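# Feed steel tube into cold saw and clamp vise

## Task

Take the long steel tube from the low rack (the one sitting on the bench between the robot's floor track and the saw's roller row), put it onto the rollers and slide it through the saw's open vise and beneath the lifted blade until its end meets the length stop, which is the tip of the small square bar at the saw's -y end that points back toward the blade. Next, turn the vise hand wheel on the saw's -x side until the jaws hold the tube firmly. The stop must not be moved from its setting. The tube must end up clamped, flat, unbent and at rest on the rollers. Overtightening the vise so that the tube is crushed counts as a failed attempt.

## Robot and tools

ROBOT. Two arms, left_arm and right_arm, each ride a carriage (left_rail, right_rail) on a single floor track that runs along y at x = 0. left_rail is always the one toward +y; the names do not match image sides. Each arm base sits at x = 0, y = its carriage position_m, z = 0.03 m, facing +x. The carriages must stay roughly 0.9 m or more apart, and a goal nearer than 0.98 m to the other carriage may stop short.

FRAME. All reported positions use one table-fixed frame in metres: z = 0 is the table top, +z up, +x the direction the arms face, +y to their left, y = 0 at track middle. The table starts at x = 0.31 m. On each gripper, the fingers point along its own +z and open and close along its own y. end_effector_position is the spot between the pads when shut; fingertips stick out about 33 mm past it at gaps up to 40 mm, about 9 mm when fully open.

execute_actions(actions, cameras). actions is a list run in order. Each action may hold rows, steps, until, and left_rail or right_rail objects. rows: 1 to 15 rows, one per control step (1/30 s). Each row is a single list of 18 numbers in [-1, 1] covering both arms: left dx, dy, dz, rx, ry, rz, left gripper position, force_limit, speed, then the same nine for the right. The six pose numbers are an offset, not a pose: measured from that arm's Hand target at the start of the action, in that Hand target's own axes; every row counts from that same start. 1.0 = 0.6 m or 180 degrees; rx, ry, rz form one rotation vector. Sending all six zeros re-commands the current Hand target. Ramp offsets gradually (about 0.01 per row is 0.18 m/s). steps: 1 to 450, default 15, at least one per row; after the last row the arm keeps heading for that row's target. Gripper position: +1 fully open (140 mm), about -0.8 pads touch, -1 closes until blocked. force_limit and speed (both start at +1) set grip force and closing rate; faster closes grip harder. To leave a gripper unchanged, resend its last three numbers. until ends an action early on rail conditions, e.g. {"right_rail": {"position_status": ["!=", "moving"]}} or {"all": {"status": "ended"}}; numbers need a comparison (=, !=, <, <=, >, >=). Rail commands: position_m is an absolute y location (left_rail -1.1 to 2, right_rail -2 to 1.1), speed_m_s 0.01 to 1, acceleration_factor 0.1 to 1, or {"stop": true}. A bad value refuses the whole call. Drive pattern: send position_m, then an action with steps and an until on that rail; let it arrive before placing its gripper. cameras picks images (null or omitted = all, [] = none).

move(target, speed, blend, stop_force, zero, blocking, cameras). target is one 18-number row, or a list of up to 15 such rows, same layout and scale as above; every row is an offset from the Hand targets at the start of the move, not from the previous row. Straight paths, finishing together, capped at 10 s. speed: m/s, 0.002 to 2, default 0.25 (turning limited to twice that in rad/s), one value or one per target. blend: corner rounding in m per target, 0 = stop at each. stop_force: 10 to 80 N, ends an arm's path when push against its travel exceeds it; use it slowly, only after the carriage is at rest, not while the gripper turns, and omit it when backing off a contact. zero (default true) re-zeros the force reference. blocking=false returns after about 0.5 s while the move runs; then use wait or stop before sending rows or another move. Result adds a move: line (done, off_target, moving, held, fault) and limits (paced = pose clipped, held = steps withheld).

wait(seconds 0 to 10): let time pass holding last commands. stop(): brakes a running move (not rails). zoom_image(camera, region [x0, y0, x1, y1], each side at most 504 px) on cam_high, cam_bench_left, cam_bench_right, cam_left_wrist or cam_right_wrist. finished_scene(scene: this scene's number) ends the scene irreversibly; only call it once the tube stays clamped with no robot help.

RESULTS. Per arm: end_effector_position (m), end_effector_quat_wxyz, velocities (m/s, rad/s), Hand target (the base for the next offsets), Tool commands. object_status: 0 moving, 1 blocked while opening, 2 blocked while closing (a grip), 3 reached command or pads met. position_measured is in counts (3 open, ~75 = 100 mm, 139 = 60 mm, 200 = 20 mm, 230 pads meet). Joint positions/velocities: rail, waist, shoulder, elbow, forearm roll, wrist pitch, wrist roll. Joint torques, Flange force (gripper axes, noisy) and Wrist depth (7x7 grid of distances ahead of each wrist camera) are also given. Rail fields: position_m, position_status (moving, done, contact_stop, time_out, stopped, stopped_with_arm, stopped_for_other_arm, stopped_for_other_carriage), position_answer (taken, not_taken). Camera calibrations are provided for projecting points.

CAUTIONS. Each control step the commanded pose is clipped to 70 mm and 16 degrees from the measured gripper. Contact force of 144 N or joint torque at its limit (wrist joints 41.8 N m, elbow 148) stops that arm for 10 s; a target even slightly beyond a firm contact can do this. Keep arms and carriages from touching each other. Grip the tube in the fingertip quarter of the pads; nearer the palm the fingers fold and grip unpredictably. Hold the heavy tube near its middle to limit twisting load on the wrist. Do not drop the tube, let anything leave the table (even onto the track), strike the saw or blade, knock the length stop out of place, or turn the hand wheel so far that the tube is crushed. Long stretched holds heat motors (MOTOR HOT warning, then a long brake stop).

Each tool is called after "Request:" by a JSON object that holds its "name" and its "arguments".

## Session

Request:
{"name": "execute_actions", "arguments": {"actions": []}}

Scene clock: 0.00 s.
left_arm: end_effector_position=(+0.6600, +1.1620, +0.4937) position_measured=3 object_status=3 end_effector_quat_wxyz=(+0.000, +1.000, +0.000, +0.000) | right_arm: end_effector_position=(+0.6600, -0.9823, +0.4937) position_measured=3 object_status=3 end_effector_quat_wxyz=(+0.000, +1.000, +0.000, +0.000)
Joint positions: left_arm=[1.163 -0.053 0.164 1.35 0 1.628 1.518] | right_arm=[-0.982 -0.053 0.164 1.35 0 1.628 1.518]
Joint velocities: within noise
Joint torques (N m): no reading
Flange force (N): no reading
Wrist depth (mm): cam_left_wrist=[568 576 - 558 571 580 578 / 601 595 - 652 605 585 577 / 634 - - 647 - - - / 721 - - 680 - 142 678 / - 117 - - 693 132 99 / - 109 707 736 721 - 94 / - 823 768 758 784 780 -] | cam_right_wrist=[554 352 591 - 345 554 428 / 596 358 593 - 346 591 409 / 425 356 630 393 340 509 420 / - 117 667 719 - 128 374 / - 94 - - 722 128 95 / - - 735 744 726 - - / - - 780 763 785 826 -]
Hand target: left_arm +0.6600, +1.1620, +0.4937; +0.000, +1.000, +0.000, +0.000 | right_arm +0.6600, -0.9823, +0.4937; +0.000, +1.000, +0.000, +0.000
Tool commands: left_gripper/position=+1.0 left_gripper/force_limit=+1.0 left_gripper/speed=+1.0 right_gripper/position=+1.0 right_gripper/force_limit=+1.0 right_gripper/speed=+1.0
left_rail: position_m=1.163 position_status=done
right_rail: position_m=-0.982 position_status=done
camera_calibration:
cam_left_wrist: T_world_to_cam=[[-0.00790798, -0.999969, -0.000492095, 1.17738], [-0.944137, 0.00730431, 0.329474, 0.457966], [-0.32946, 0.00307007, -0.944165, 0.826611], [0, 0, 0, 1]] pos_world=[0.714028, 1.17146, 0.630148]
cam_right_wrist: T_world_to_cam=[[0.00495199, -0.999604, -0.0277096, -0.950657], [-0.936997, -0.0143175, 0.349043, 0.434217], [-0.349301, 0.0242353, -0.936697, 0.858547], [0, 0, 0, 1]] pos_world=[0.711459, -0.96487, 0.626296]

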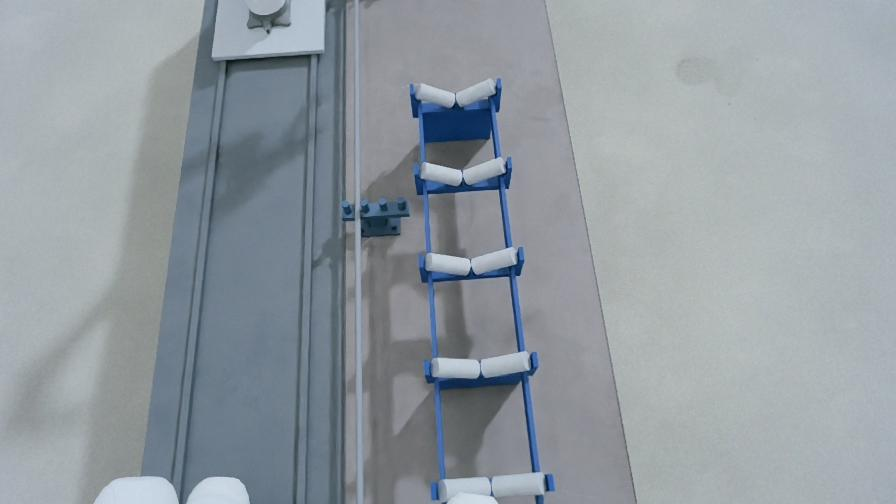

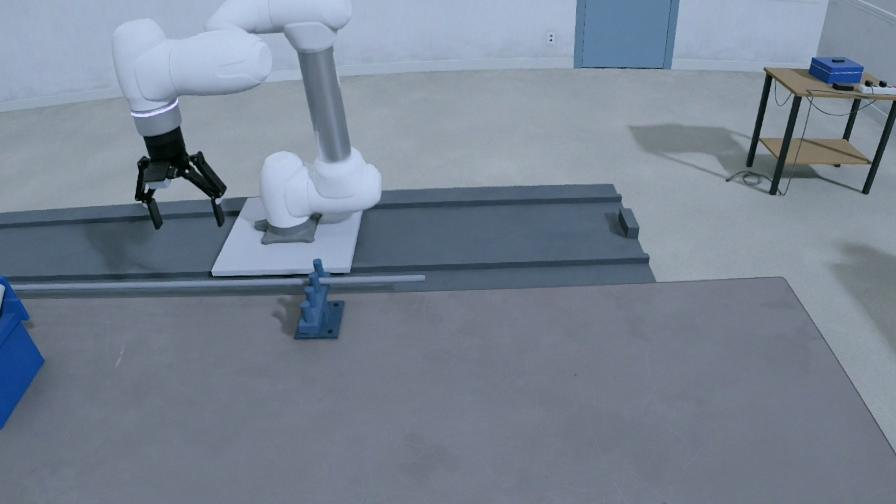

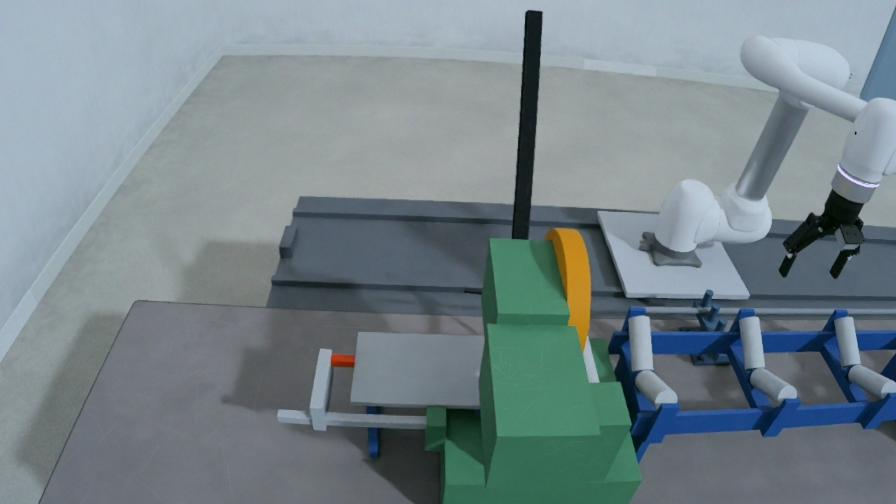

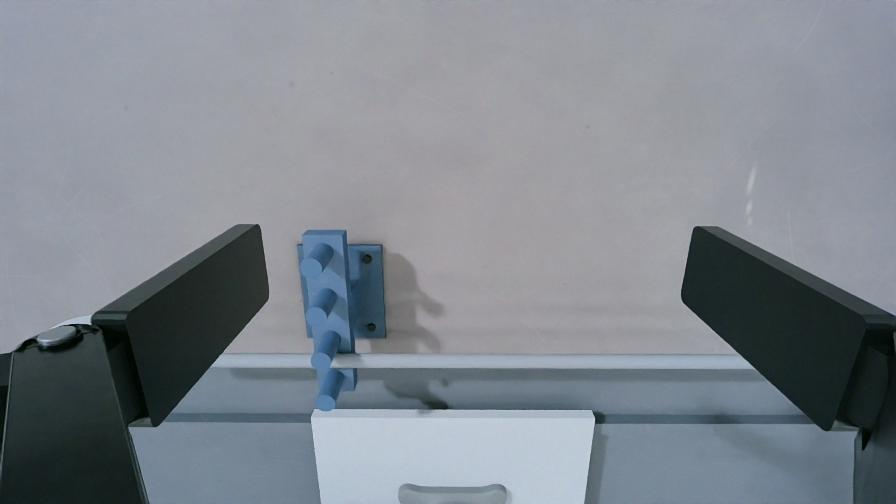

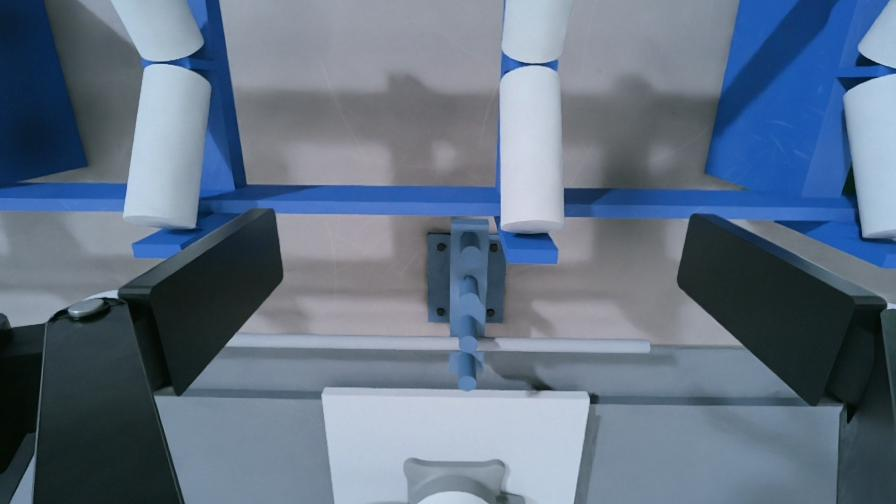

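Request:
{"name": "execute_actions", "arguments": {"actions": [{"left_rail":{"position_m":0.93,"speed_m_s":0.5,"acceleration_factor":0.5},"right_rail":{"position_m":-0.45,"speed_m_s":0.5,"acceleration_factor":0.5},"steps":200,"until":{"all":{"status":"ended"}}}], "cameras": []}}

Request:
{"name": "move", "arguments": {"target": [-0.4167,0,0.2,0,0,-0.5,1,-1,0,-0.4167,0,0.2,0,0,-0.5,1,-1,0], "speed": 0.5}}

Scene clock: 11.97 s.
left_arm: end_effector_position=(+0.6600, +0.9295, +0.4937) position_measured=3 object_status=3 end_effector_quat_wxyz=(+0.000, +1.000, +0.000, +0.000) | right_arm: end_effector_position=(+0.6600, -0.4506, +0.4937) position_measured=3 object_status=3 end_effector_quat_wxyz=(+0.000, +1.000, +0.000, +0.000)
Joint positions: left_arm=[0.93 -0.053 0.164 1.35 0 1.628 1.518] | right_arm=[-0.45 -0.053 0.164 1.35 0 1.628 1.518]
Joint torques (N m): left_arm=[-4.55 -64.02 -41.92 4.13 0.34 -0.1] | right_arm=[0.87 -61.9 -42.76 4.42 -0.21 0.23]
Flange force (N): left_arm=[8.4 -7.7 -1.5] | right_arm=[3.3 1.3 0.9]
Wrist depth (mm): cam_left_wrist=[- 574 557 - 587 - 511 / - 547 598 - 593 615 499 / 608 637 632 629 620 634 525 / 666 - 668 666 688 153 655 / - 117 692 - - 124 99 / - 101 749 732 - - 94 / - - 770 761 787 - -] | cam_right_wrist=[347 395 565 343 544 558 338 / 355 428 594 360 - 408 356 / 348 425 430 346 430 431 346 / 366 127 - 640 654 133 340 / - 109 584 - - 128 95 / - - 780 758 709 - - / - - 823 765 760 - -]
Hand target: left_arm +0.6600, +0.9295, +0.4937; +0.000, +1.000, +0.000, +0.000 | right_arm +0.6600, -0.4506, +0.4937; +0.000, +1.000, +0.000, +0.000
Tool commands: left_gripper/position=+1.0 left_gripper/force_limit=+1.0 left_gripper/speed=+1.0 right_gripper/position=+1.0 right_gripper/force_limit=+1.0 right_gripper/speed=+1.0
left_rail: position_m=0.930 speed_m_s=0.50 position_status=done
right_rail: position_m=-0.450 speed_m_s=0.50 position_status=done
No camera images: "cameras" was empty.

Scene clock: 14.27 s.
left_arm: end_effector_position=(+0.4100, +0.9295, +0.3737) position_measured=3 object_status=3 end_effector_quat_wxyz=(+0.000, +0.707, +0.707, +0.000) | right_arm: end_effector_position=(+0.4100, -0.4505, +0.3737) position_measured=3 object_status=3 end_effector_quat_wxyz=(+0.000, +0.707, +0.707, +0.000)
Joint positions: left_arm=[0.93 -0.086 -0.236 1.949 0 1.429 -0.085] | right_arm=[-0.45 -0.086 -0.236 1.949 0 1.429 -0.085]
Joint torques (N m): left_arm=[-4.12 -21.31 -41.5 4.14 0.37 -0.03] | right_arm=[0.71 -19.01 -42.08 4.41 -0.11 0.66]
Flange force (N): left_arm=[9.7 8.6 0.0] | right_arm=[-3.3 1.7 1.4]
Wrist depth (mm): cam_left_wrist=[431 435 447 456 461 461 447 / 409 456 470 482 486 486 - / 404 480 481 497 505 511 513 / 486 498 509 538 533 525 519 / - 117 527 567 569 132 99 / - 109 - 609 608 602 94 / - - 673 - - 618 -] | cam_right_wrist=[426 432 447 450 - - 252 / 417 456 465 482 - 304 232 / 395 481 478 504 503 299 214 / 517 128 493 543 535 133 109 / - 108 - 590 593 127 95 / - - - - 632 367 - / - - 677 - - 397 -]
Hand target: left_arm +0.4099, +0.9295, +0.3737; +0.000, +0.707, +0.707, +0.000 | right_arm +0.4099, -0.4505, +0.3737; +0.000, +0.707, +0.707, +0.000
Off the commanded pose: left_arm 0.000 m, 0 deg | right_arm 0.000 m, 0 deg.
left_rail: position_m=0.930 speed_m_s=0.50 position_status=done
right_rail: position_m=-0.450 speed_m_s=0.50 position_status=done
move: done
camera_calibration:
cam_left_wrist: T_world_to_cam=[[0.999968, -0.00800199, -0.000458148, -0.39232], [-0.00740396, -0.944105, 0.329563, 0.763393], [-0.0030697, -0.329549, -0.944134, 0.806998], [0, 0, 0, 1]] pos_world=[0.400436, 0.983528, 0.510148]
cam_right_wrist: T_world_to_cam=[[0.999605, 0.0048585, -0.0276742, -0.376565], [0.0142175, -0.936998, 0.349044, -0.556202], [-0.0242348, -0.3493, -0.936697, 0.344378], [0, 0, 0, 1]] pos_world=[0.39267, -0.39904, 0.506296]

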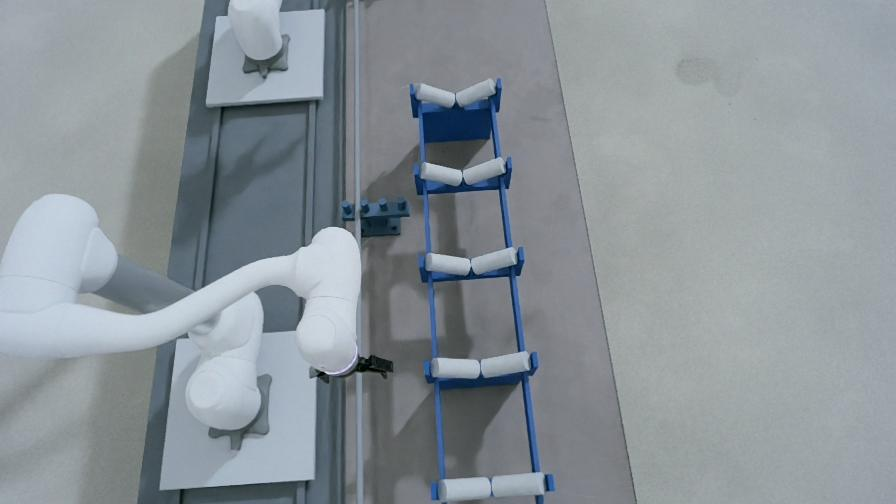

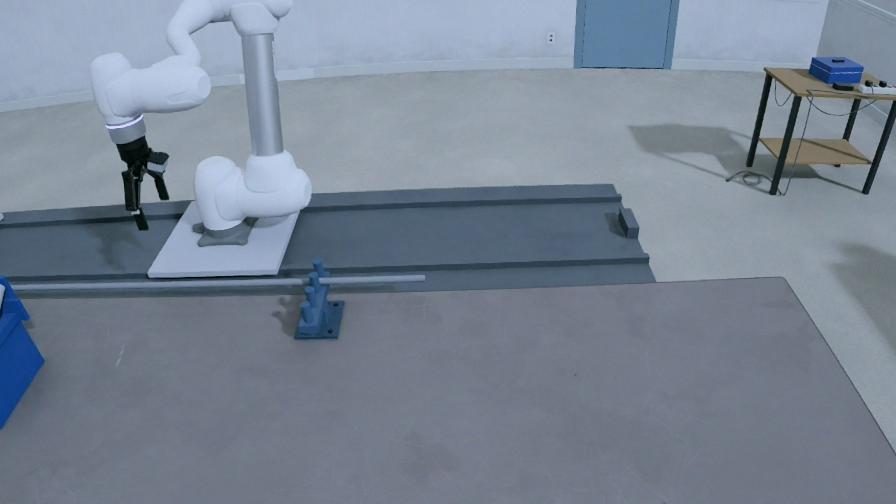

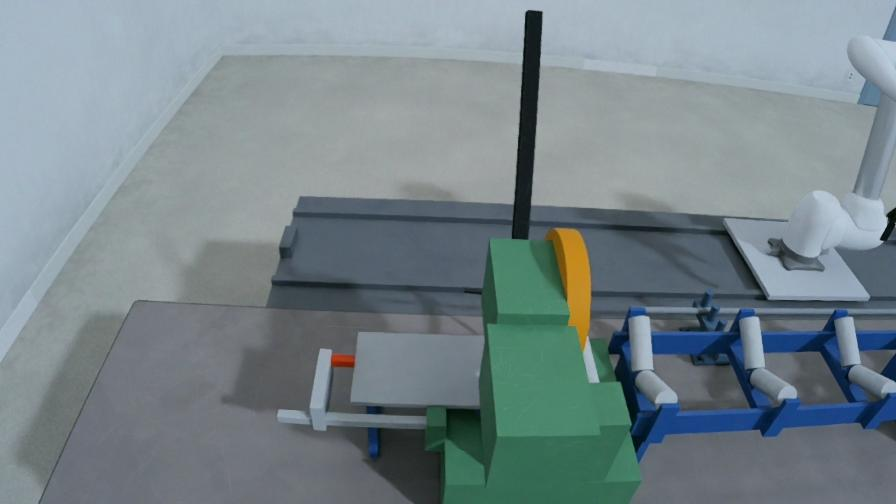

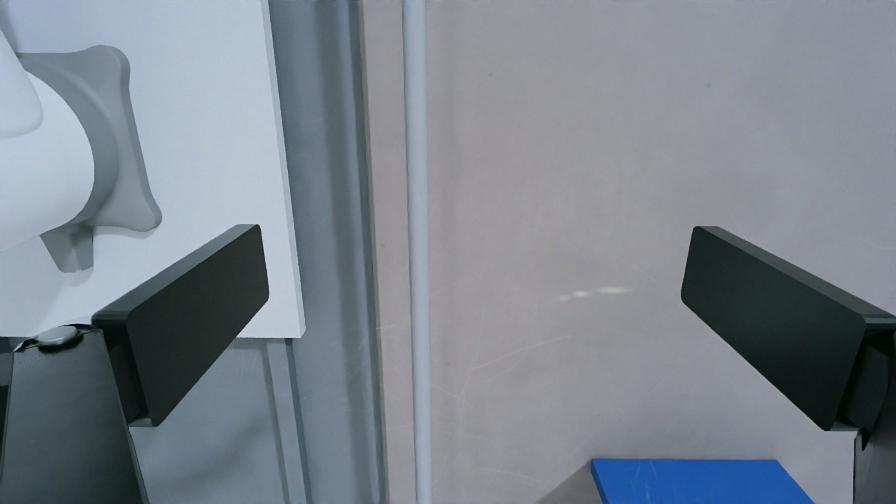

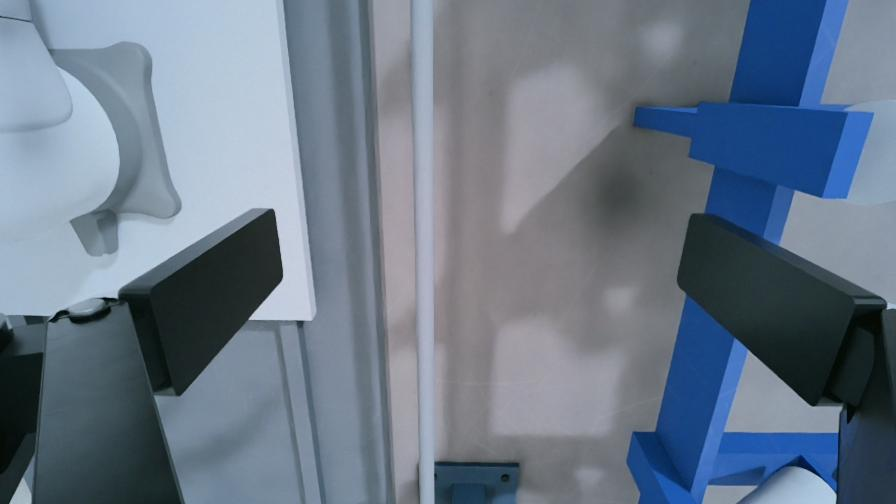

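Request:
{"name": "move", "arguments": {"target": [0,-0.0583,0.173,0,0,0,0,-1,0,0,-0.0583,0.173,0,0,0,-1,-1,1], "speed": 0.2, "cameras": ["cam_left_wrist","cam_right_wrist"]}}

Scene clock: 18.17 s.
left_arm: end_effector_position=(+0.3750, +0.9295, +0.2699) position_measured=129 object_status=3 end_effector_quat_wxyz=(+0.000, +0.707, +0.707, +0.000) | right_arm: end_effector_position=(+0.3750, -0.4505, +0.2699) position_measured=236 object_status=3 end_effector_quat_wxyz=(+0.000, +0.707, +0.707, +0.000)
Joint positions: left_arm=[0.93 -0.094 -0.254 2.153 0 1.243 -0.094] | right_arm=[-0.45 -0.094 -0.254 2.153 0 1.243 -0.094]
Joint torques (N m): left_arm=[-4.07 -18.04 -40.54 3.99 0.72 -0.05] | right_arm=[1.05 -15.45 -39.82 4.27 0.03 0.24]
Flange force (N): left_arm=[10.6 9.0 3.9] | right_arm=[-3.0 2.4 0.9]
Wrist depth (mm): cam_left_wrist=[337 340 - 368 369 - 365 / 347 359 - 390 369 - 383 / 351 376 387 410 418 402 399 / 379 397 151 431 133 428 423 / 419 92 92 419 132 90 440 / - - - 489 483 - 72 / - - - 517 - - -] | cam_right_wrist=[331 338 354 361 358 363 - / 335 359 355 380 383 370 371 / 350 380 379 393 401 404 395 / 386 405 403 113 437 426 421 / 433 422 78 - - - 244 / - - - - - - 240 / - - - - - - -]
Hand target: left_arm +0.3750, +0.9295, +0.2699; +0.000, +0.707, +0.707, +0.000 | right_arm +0.3750, -0.4505, +0.2699; +0.000, +0.707, +0.707, +0.000
Off the commanded pose: left_arm 0.000 m, 0 deg | right_arm 0.000 m, 0 deg.
left_rail: position_m=0.930 speed_m_s=0.50 position_status=done
right_rail: position_m=-0.450 speed_m_s=0.50 position_status=done
move: done
camera_calibration:
cam_left_wrist: T_world_to_cam=[[0.999969, -0.00790798, -0.000492095, -0.357447], [-0.00730431, -0.944137, 0.329474, 0.79734], [-0.00307007, -0.32946, -0.944165, 0.708909], [0, 0, 0, 1]] pos_world=[0.365436, 0.983528, 0.406448]
cam_right_wrist: T_world_to_cam=[[0.999604, 0.00495199, -0.0277096, -0.344397], [0.0143175, -0.936997, 0.349043, -0.519544], [-0.0242353, -0.349301, -0.936697, 0.246394], [0, 0, 0, 1]] pos_world=[0.35767, -0.399041, 0.402596]
Images, in order (width x height): cam_left_wrist 896x504, cam_right_wrist 896x504.

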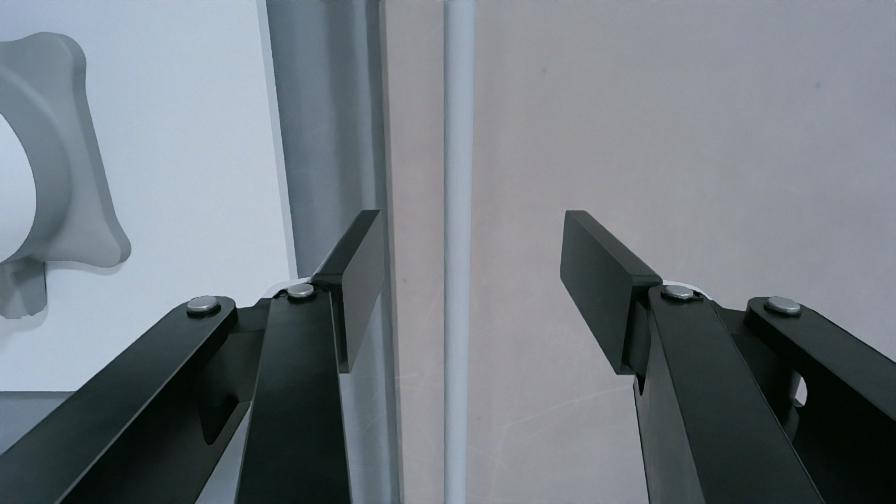

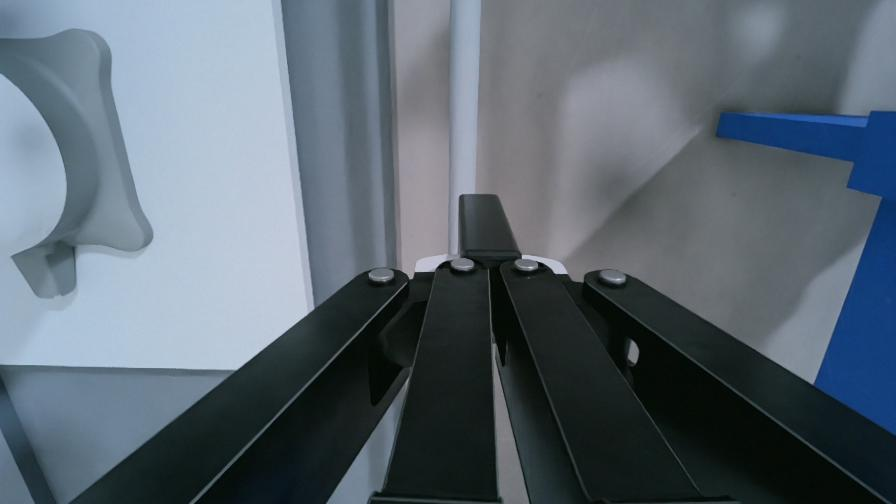

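Request:
{"name": "move", "arguments": {"target": [0,-0.0067,0.074,0,0,0,0,-1,0,0,-0.005,0.074,0,0,0,-1,-1,1], "speed": 0.1, "cameras": ["cam_left_wrist","cam_right_wrist"]}}

Scene clock: 20.60 s.
left_arm: end_effector_position=(+0.3709, +0.9295, +0.2255) position_measured=129 object_status=3 end_effector_quat_wxyz=(+0.000, +0.707, +0.707, +0.000) | right_arm: end_effector_position=(+0.3720, -0.4505, +0.2255) position_measured=236 object_status=3 end_effector_quat_wxyz=(+0.000, +0.707, +0.707, +0.000)
Joint positions: left_arm=[0.93 -0.095 -0.229 2.221 0 1.15 -0.095] | right_arm=[-0.45 -0.094 -0.227 2.219 0 1.15 -0.094]
Joint torques (N m): left_arm=[-4.19 -19.12 -38.54 3.76 0.16 -0.05] | right_arm=[0.7 -15.76 -38.78 4.11 0.17 0.26]
Flange force (N): left_arm=[11.7 9.3 2.8] | right_arm=[-2.4 0.6 1.8]
Wrist depth (mm): cam_left_wrist=[299 300 - 326 326 324 326 / 313 315 359 336 339 338 340 / 329 329 - 359 357 360 360 / 342 349 147 380 148 380 384 / 366 92 98 - - - 396 / - - - 420 428 - 72 / - - - 456 456 - -] | cam_right_wrist=[296 298 334 320 322 - 319 / 312 316 - 344 341 342 328 / 321 333 374 - 360 358 355 / 344 352 363 108 384 380 - / 380 374 78 - - 397 410 / 398 - - - - - - / - - - - - - -]
Hand target: left_arm +0.3709, +0.9295, +0.2255; +0.000, +0.707, +0.707, +0.000 | right_arm +0.3720, -0.4505, +0.2255; +0.000, +0.707, +0.707, +0.000
Off the commanded pose: left_arm 0.000 m, 0 deg | right_arm 0.000 m, 0 deg.
left_rail: position_m=0.930 speed_m_s=0.50 position_status=done
right_rail: position_m=-0.450 speed_m_s=0.50 position_status=done
move: done
camera_calibration:
cam_left_wrist: T_world_to_cam=[[0.999969, -0.00790798, -0.000492095, -0.353469], [-0.00730431, -0.944137, 0.329474, 0.811939], [-0.00307007, -0.32946, -0.944165, 0.666976], [0, 0, 0, 1]] pos_world=[0.361436, 0.983528, 0.362048]
cam_right_wrist: T_world_to_cam=[[0.999604, 0.00495341, -0.0277101, -0.342627], [0.014319, -0.936997, 0.349043, -0.504005], [-0.0242353, -0.349301, -0.936697, 0.204732], [0, 0, 0, 1]] pos_world=[0.35467, -0.399041, 0.358196]
Images, in order (width x height): cam_left_wrist 896x504, cam_right_wrist 896x504.

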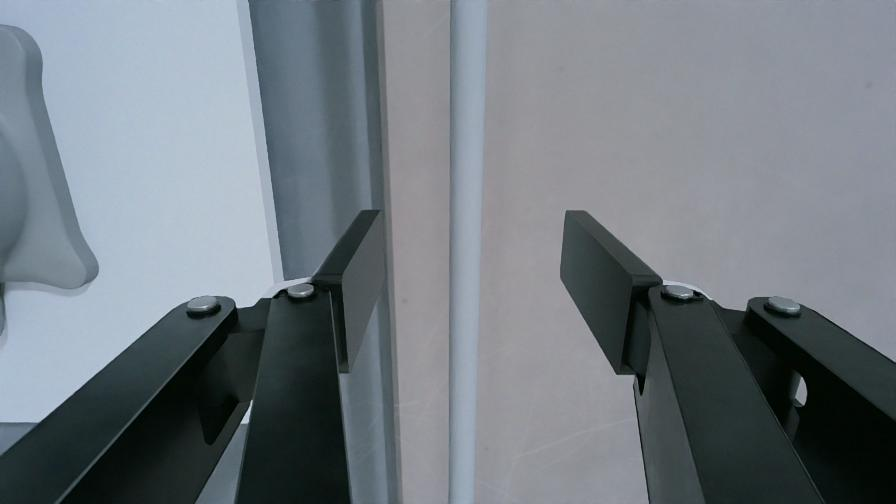

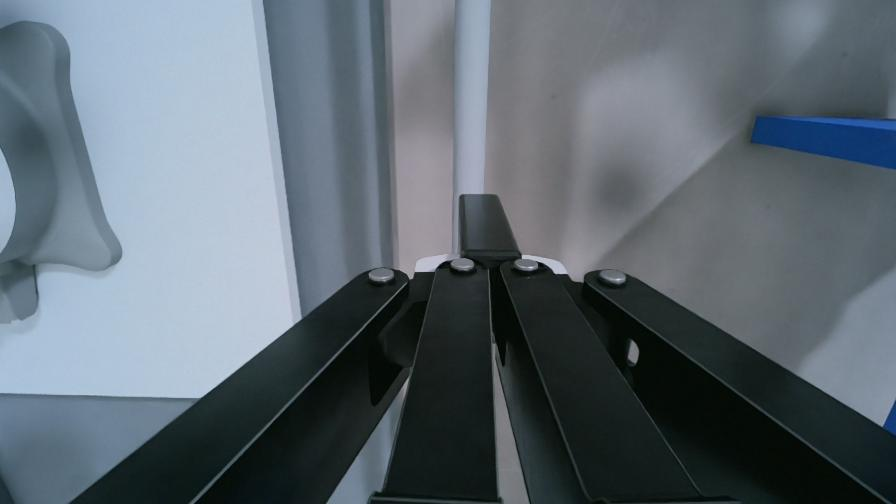

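Request:
{"name": "move", "arguments": {"target": [0,0,0,0,0,0,0,-1,0,0,0,0.2,0,0,0,-1,-1,1], "speed": 0.015, "stop_force": 12, "cameras": ["cam_left_wrist","cam_right_wrist"]}}

Scene clock: 32.67 s.
left_arm: end_effector_position=(+0.3709, +0.9295, +0.2255) position_measured=129 object_status=3 end_effector_quat_wxyz=(+0.000, +0.707, +0.707, +0.000) | right_arm: end_effector_position=(+0.3721, -0.4505, +0.1353) position_measured=236 object_status=3 end_effector_quat_wxyz=(+0.000, +0.707, +0.707, +0.000)
Joint positions: left_arm=[0.93 -0.095 -0.229 2.221 0 1.15 -0.095] | right_arm=[-0.45 -0.094 -0.131 2.332 0 0.94 -0.094]
Joint torques (N m): left_arm=[-4.16 -18.7 -38.29 3.79 0.38 -0.04] | right_arm=[0.81 -13.49 -25 3.36 -0.21 0.26]
Flange force (N): left_arm=[11.3 9.1 2.7] | right_arm=[-3.0 0.6 -19.5]
Wrist depth (mm): cam_left_wrist=[299 300 343 329 - 324 325 / 315 315 - 359 343 344 328 / 328 331 - 359 356 358 360 / 342 350 147 371 152 379 378 / 367 92 92 - 133 90 392 / - - - 440 438 - 72 / - - - 456 - - -] | cam_right_wrist=[217 220 - 238 241 241 239 / 230 235 268 250 253 254 252 / 244 245 - 266 267 268 266 / 258 260 - 109 289 284 287 / 277 272 78 - - 294 302 / 292 - - - - - 321 / - - - - - - -]
Hand target: left_arm +0.3709, +0.9295, +0.2255; +0.000, +0.707, +0.707, +0.000 | right_arm +0.3721, -0.4505, +0.1353; +0.000, +0.707, +0.707, +0.000 (not the last commanded pose)
Off the commanded pose: left_arm 0.000 m, 0 deg | right_arm 0.030 m, 0 deg.
left_rail: position_m=0.930 speed_m_s=0.50 position_status=done
right_rail: position_m=-0.450 speed_m_s=0.50 position_status=done
move: contact (right_arm)
camera_calibration:
cam_left_wrist: T_world_to_cam=[[0.999969, -0.00790798, -0.000492095, -0.353469], [-0.00730431, -0.944137, 0.329474, 0.811972], [-0.00307007, -0.32946, -0.944165, 0.666881], [0, 0, 0, 1]] pos_world=[0.361436, 0.983528, 0.361948]
cam_right_wrist: T_world_to_cam=[[0.999612, 0.0049647, -0.0273937, -0.34521], [0.0142192, -0.936997, 0.349048, -0.472486], [-0.0239349, -0.349303, -0.936704, 0.120134], [0, 0, 0, 1]] pos_world=[0.35467, -0.399041, 0.267994]
Images, in order (width x height): cam_left_wrist 896x504, cam_right_wrist 896x504.

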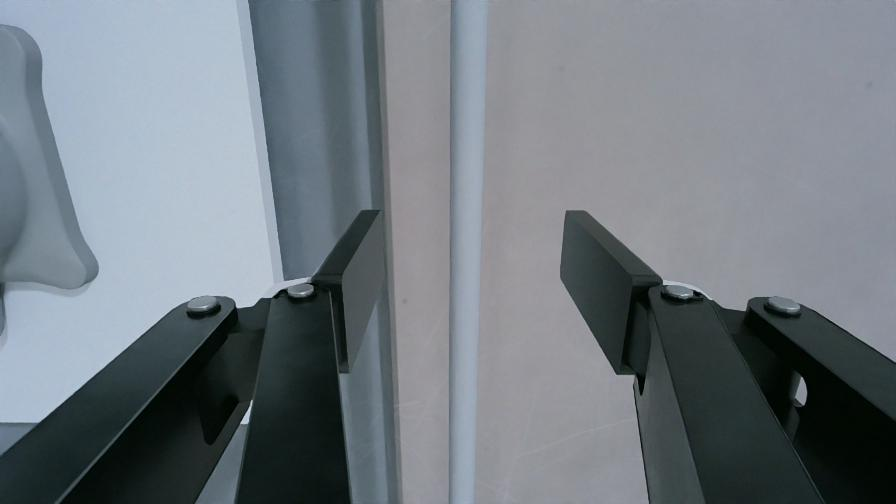

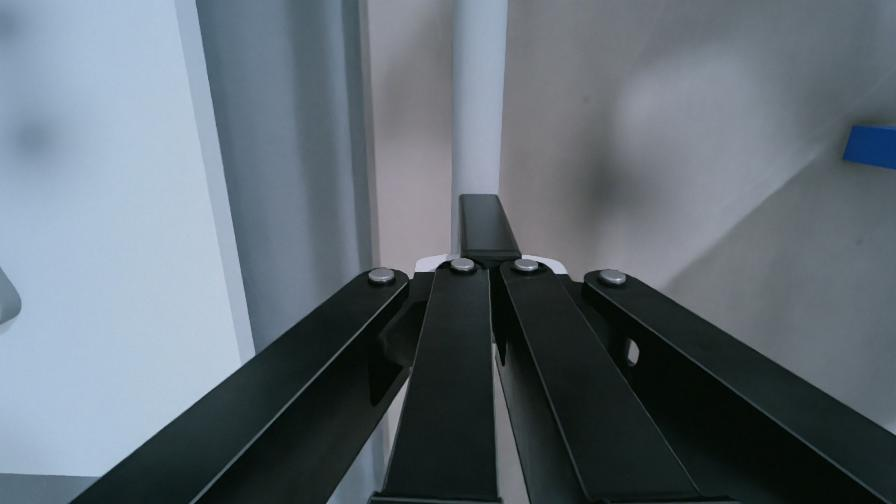

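Request:
{"name": "move", "arguments": {"target": [0,-0.0045,0,0,0,0,0,-1,0,0,-0.001,-0.0833,0,0,0,0,-1,0], "speed": 0.1, "cameras": []}}

Request:
{"name": "move", "arguments": {"target": [0,0,0.1255,0,0,0,0,-1,0,0,0,0.0585,0,0,0,0,-1,0], "speed": 0.1, "cameras": ["cam_left_wrist","cam_right_wrist"]}}

Scene clock: 36.47 s.
left_arm: end_effector_position=(+0.3682, +0.9295, +0.2255) position_measured=129 object_status=3 end_effector_quat_wxyz=(+0.000, +0.707, +0.707, +0.000) | right_arm: end_effector_position=(+0.3715, -0.4505, +0.1852) position_measured=129 object_status=3 end_effector_quat_wxyz=(+0.000, +0.707, +0.707, +0.000)
Joint positions: left_arm=[0.93 -0.095 -0.234 2.224 0 1.152 -0.095] | right_arm=[-0.45 -0.094 -0.191 2.273 0 1.059 -0.094]
Joint torques (N m): left_arm=[-4.38 -18.16 -38.42 3.82 0.33 -0.01] | right_arm=[1.68 -17.15 -36.47 3.94 0.12 0.3]
Flange force (N): left_arm=[12.0 8.9 2.6] | right_arm=[-5.3 -0.1 0.5]
Wrist depth (mm): cam_left_wrist=[299 299 340 - 325 324 325 / 312 314 - 339 339 342 342 / 326 330 371 358 363 358 359 / 341 349 147 379 152 378 375 / 366 92 92 397 133 90 397 / - - - - 428 - 72 / - - - 464 461 - -] | cam_right_wrist=[262 261 - 285 285 284 282 / 278 277 - 212 297 301 291 / 294 293 - 223 - 317 316 / 307 310 - 336 133 326 335 / 329 - - 366 118 89 350 / - - - - 388 - - / - - - 425 414 - -]
Hand target: left_arm +0.3682, +0.9295, +0.2255; +0.000, +0.707, +0.707, +0.000 | right_arm +0.3715, -0.4505, +0.1853; +0.000, +0.707, +0.707, +0.000
Off the commanded pose: left_arm 0.000 m, 0 deg | right_arm 0.000 m, 0 deg.
left_rail: position_m=0.930 speed_m_s=0.50 position_status=done
right_rail: position_m=-0.450 speed_m_s=0.50 position_status=done
move: done
No camera images: "cameras" was empty.

Scene clock: 37.67 s.
left_arm: end_effector_position=(+0.3682, +0.9295, +0.1502) position_measured=129 object_status=3 end_effector_quat_wxyz=(+0.000, +0.707, +0.707, +0.000) | right_arm: end_effector_position=(+0.3715, -0.4505, +0.1502) position_measured=129 object_status=3 end_effector_quat_wxyz=(+0.000, +0.707, +0.707, +0.000)
Joint positions: left_arm=[0.93 -0.095 -0.157 2.32 0 0.978 -0.095] | right_arm=[-0.45 -0.094 -0.151 2.316 0 0.977 -0.094]
Joint torques (N m): left_arm=[-3.88 -22.75 -34.75 3.49 0.36 -0.03] | right_arm=[1.16 -20.45 -35.16 3.69 -0.14 0.25]
Flange force (N): left_arm=[11.0 9.0 4.3] | right_arm=[-4.1 1.6 1.7]
Wrist depth (mm): cam_left_wrist=[232 234 274 259 264 257 257 / 243 245 - 271 268 270 270 / 256 257 - 281 289 284 284 / 270 273 122 300 152 301 300 / 282 95 92 320 133 90 309 / - - - 337 338 - 72 / - - - 358 - - -] | cam_right_wrist=[232 235 - 254 254 255 254 / 244 246 - 266 267 267 268 / 259 260 - 282 284 284 280 / 275 274 132 298 151 297 300 / 291 - - 318 132 89 312 / - - - 343 352 - - / - - - 374 - - -]
Hand target: left_arm +0.3682, +0.9295, +0.1502; +0.000, +0.707, +0.707, +0.000 | right_arm +0.3715, -0.4505, +0.1502; +0.000, +0.707, +0.707, +0.000
Off the commanded pose: left_arm 0.000 m, 0 deg | right_arm 0.000 m, 0 deg.
left_rail: position_m=0.930 speed_m_s=0.50 position_status=done
right_rail: position_m=-0.450 speed_m_s=0.50 position_status=done
move: done
camera_calibration:
cam_left_wrist: T_world_to_cam=[[0.999969, -0.00790798, -0.000492095, -0.350807], [-0.00730431, -0.944137, 0.329474, 0.836635], [-0.00307007, -0.32946, -0.944165, 0.595839], [0, 0, 0, 1]] pos_world=[0.358736, 0.983428, 0.286748]
cam_right_wrist: T_world_to_cam=[[0.999612, 0.0049647, -0.0273937, -0.344202], [0.0142192, -0.936997, 0.349048, -0.477678], [-0.0239349, -0.349303, -0.936704, 0.134077], [0, 0, 0, 1]] pos_world=[0.35407, -0.399041, 0.282894]
Images, in order (width x height): cam_left_wrist 896x504, cam_right_wrist 896x504.

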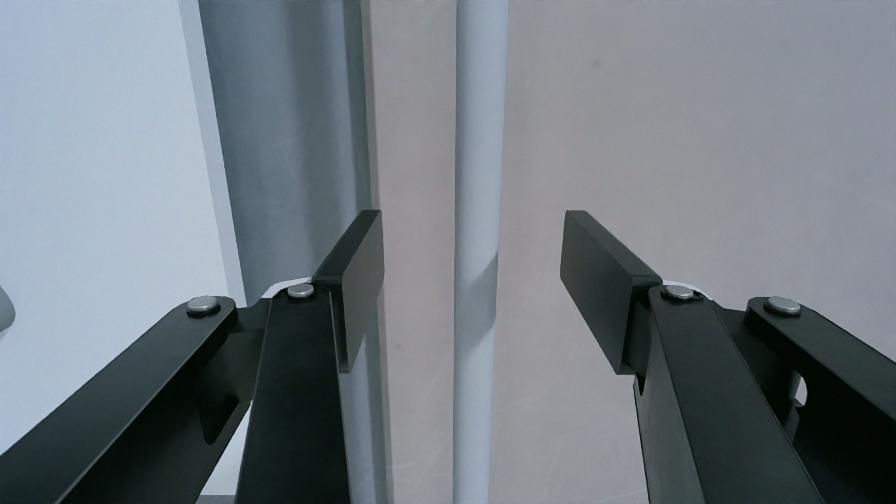

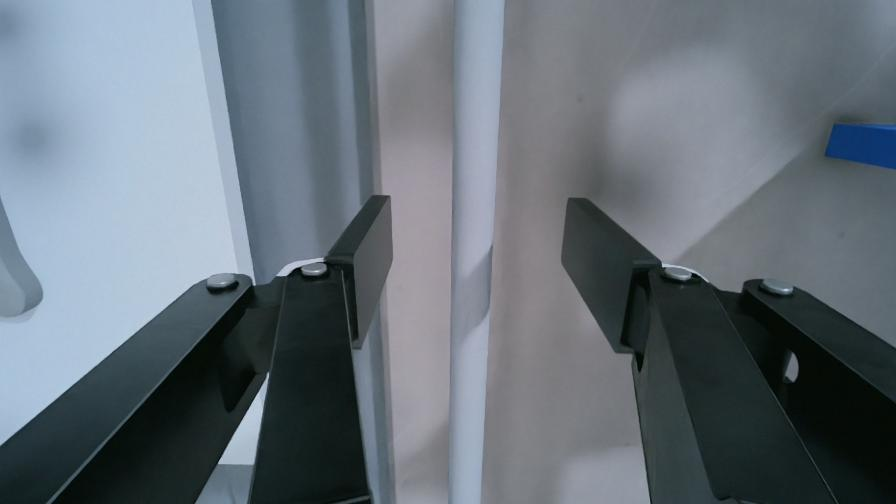

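Request:
{"name": "move", "arguments": {"target": [0,0.0005,0.0628,0,0,0,0,-1,0,0,-0.0015,0.0628,0,0,0,0,-1,0], "speed": 0.06, "cameras": ["cam_left_wrist","cam_right_wrist"]}}

Request:
{"name": "execute_actions", "arguments": {"actions": [{"rows":[[0,0,0,0,0,0,-1,0,-1,0,0,0,0,0,0,-1,0,-1]],"steps":60}], "cameras": ["cam_left_wrist","cam_right_wrist"]}}

Scene clock: 40.97 s.
left_arm: end_effector_position=(+0.3685, +0.9295, +0.1125) position_measured=129 object_status=3 end_effector_quat_wxyz=(+0.000, +0.707, +0.707, +0.000) | right_arm: end_effector_position=(+0.3706, -0.4505, +0.1125) position_measured=129 object_status=3 end_effector_quat_wxyz=(+0.000, +0.707, +0.707, +0.000)
Joint positions: left_arm=[0.93 -0.095 -0.106 2.363 0 0.885 -0.095] | right_arm=[-0.45 -0.095 -0.103 2.36 0 0.884 -0.095]
Joint torques (N m): left_arm=[-4.07 -26.2 -32.44 3.22 0.45 -0.05] | right_arm=[1.09 -23.36 -32.94 3.45 -0.04 0.25]
Flange force (N): left_arm=[11.0 9.9 6.4] | right_arm=[-3.4 1.6 2.4]
Wrist depth (mm): cam_left_wrist=[197 235 235 224 223 223 223 / 207 223 236 232 233 234 233 / 218 221 265 242 246 246 246 / 230 232 147 260 153 259 261 / 240 94 98 274 152 90 268 / - - 294 291 - - 72 / - - - 313 312 - -] | cam_right_wrist=[197 199 - 130 221 221 219 / 207 210 - 139 233 232 231 / 220 226 273 146 247 246 245 / 236 236 132 260 133 257 261 / 247 - - 279 277 - 270 / - - - 296 - - - / - - - 321 322 - -]
Hand target: left_arm +0.3685, +0.9295, +0.1125; +0.000, +0.707, +0.707, +0.000 | right_arm +0.3706, -0.4505, +0.1125; +0.000, +0.707, +0.707, +0.000
Off the commanded pose: left_arm 0.000 m, 0 deg | right_arm 0.000 m, 0 deg.
left_rail: position_m=0.930 speed_m_s=0.50 position_status=done
right_rail: position_m=-0.450 speed_m_s=0.50 position_status=done
move: done
camera_calibration:
cam_left_wrist: T_world_to_cam=[[0.999969, -0.00790798, -0.000492095, -0.351125], [-0.00730431, -0.944137, 0.329474, 0.849152], [-0.00307007, -0.32946, -0.944165, 0.560278], [0, 0, 0, 1]] pos_world=[0.359036, 0.983528, 0.249048]
cam_right_wrist: T_world_to_cam=[[0.999612, 0.0049647, -0.0273937, -0.344335], [0.0142192, -0.936997, 0.349048, -0.464506], [-0.0239349, -0.349303, -0.936704, 0.0987412], [0, 0, 0, 1]] pos_world=[0.35317, -0.399041, 0.245194]
Images, in order (width x height): cam_left_wrist 896x504, cam_right_wrist 896x504.

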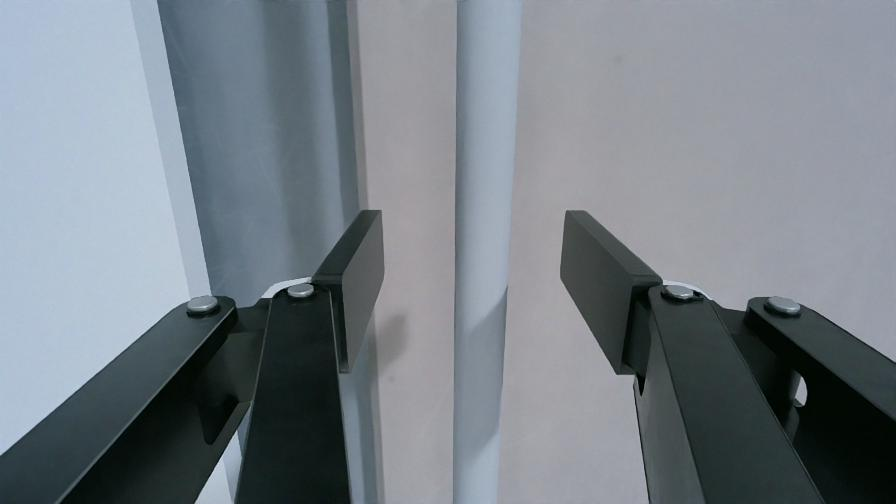

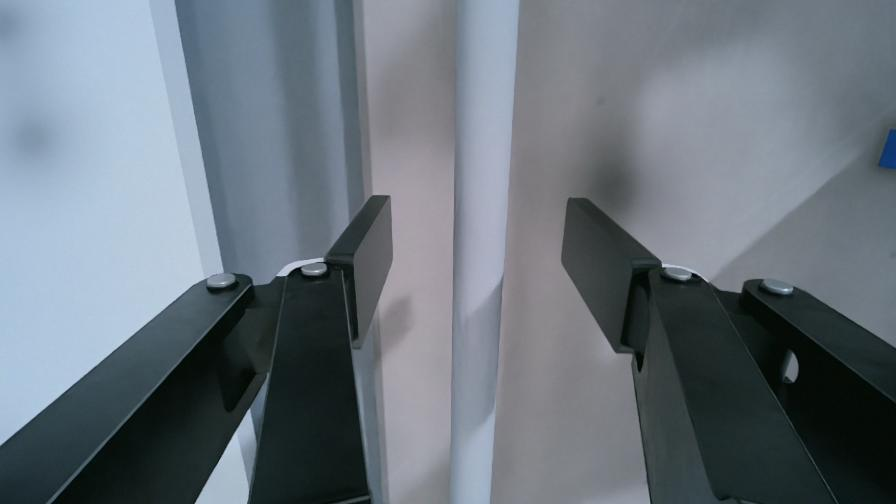

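Scene clock: 43.17 s.
left_arm: end_effector_position=(+0.3686, +0.9295, +0.1125) position_measured=204 object_status=2 end_effector_quat_wxyz=(+0.000, +0.707, +0.707, +0.000) | right_arm: end_effector_position=(+0.3706, -0.4505, +0.1124) position_measured=204 object_status=2 end_effector_quat_wxyz=(+0.000, +0.707, +0.707, +0.000)
Joint positions: left_arm=[0.93 -0.095 -0.106 2.363 0 0.885 -0.095] | right_arm=[-0.45 -0.095 -0.103 2.36 0 0.884 -0.095]
Joint torques (N m): left_arm=[-4.27 -24.86 -31.51 3.26 0.26 0.08] | right_arm=[0.76 -22.73 -32.58 3.44 -0.17 0.28]
Flange force (N): left_arm=[11.2 9.0 3.2] | right_arm=[-2.8 1.1 0.8]
Wrist depth (mm): cam_left_wrist=[197 210 219 223 223 222 223 / 206 211 241 232 234 236 234 / 218 224 259 241 246 246 246 / 230 235 277 - 258 260 259 / 243 244 95 - 95 268 272 / 255 - - - - 75 292 / - - - - - - -] | cam_right_wrist=[197 199 - 131 224 220 219 / 208 212 - 231 233 233 231 / 220 223 - 148 246 246 245 / 234 235 - 152 256 262 - / 250 246 88 - - - 281 / - - - 174 - - - / - - - - - - -]
Hand target: left_arm +0.3685, +0.9295, +0.1125; +0.000, +0.707, +0.707, +0.000 | right_arm +0.3706, -0.4505, +0.1125; +0.000, +0.707, +0.707, +0.000
Off the commanded pose: left_arm 0.000 m, 0 deg | right_arm 0.000 m, 0 deg.
left_rail: position_m=0.930 speed_m_s=0.50 position_status=done
right_rail: position_m=-0.450 speed_m_s=0.50 position_status=done
camera_calibration:
cam_left_wrist: T_world_to_cam=[[0.999969, -0.00787479, -0.000397767, -0.351181], [-0.00730405, -0.944137, 0.329473, 0.849186], [-0.00297007, -0.32946, -0.944165, 0.560147], [0, 0, 0, 1]] pos_world=[0.359036, 0.983528, 0.248948]
cam_right_wrist: T_world_to_cam=[[0.99961, 0.0049293, -0.0274872, -0.344328], [0.0142186, -0.936997, 0.349047, -0.464471], [-0.0240349, -0.349302, -0.936702, 0.0986834], [0, 0, 0, 1]] pos_world=[0.35317, -0.399041, 0.245095]
Images, in order (width x height): cam_left_wrist 896x504, cam_right_wrist 896x504.

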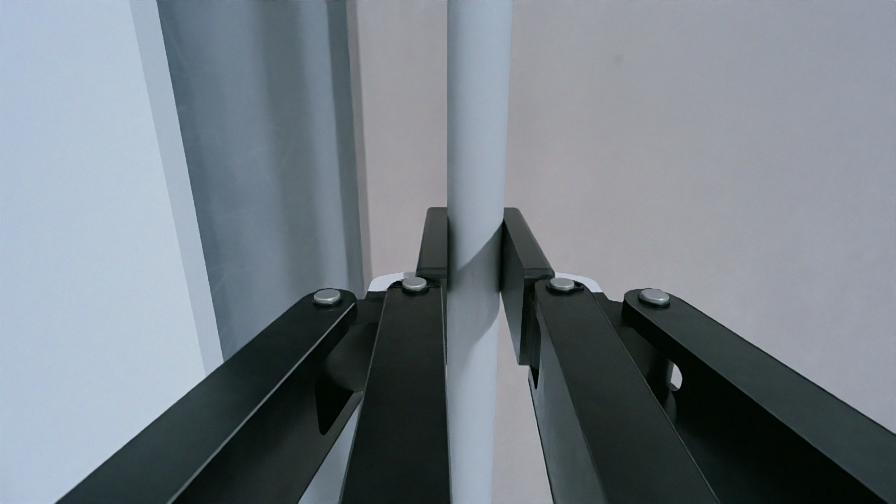

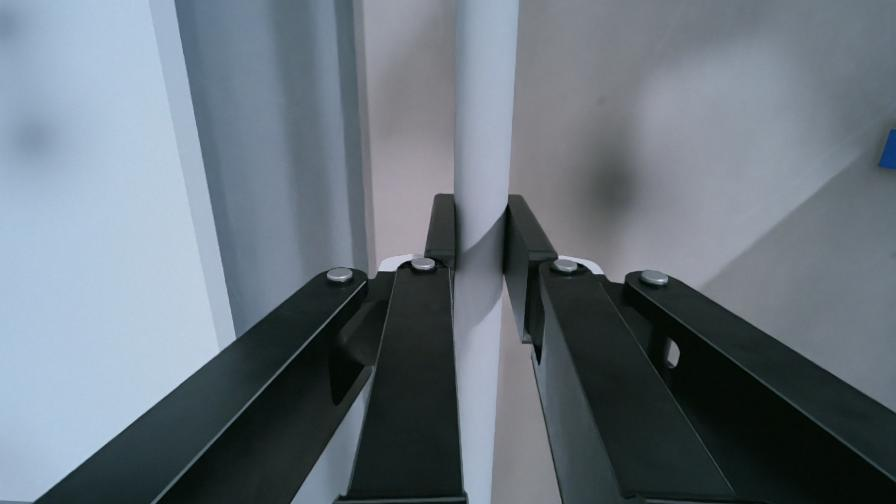

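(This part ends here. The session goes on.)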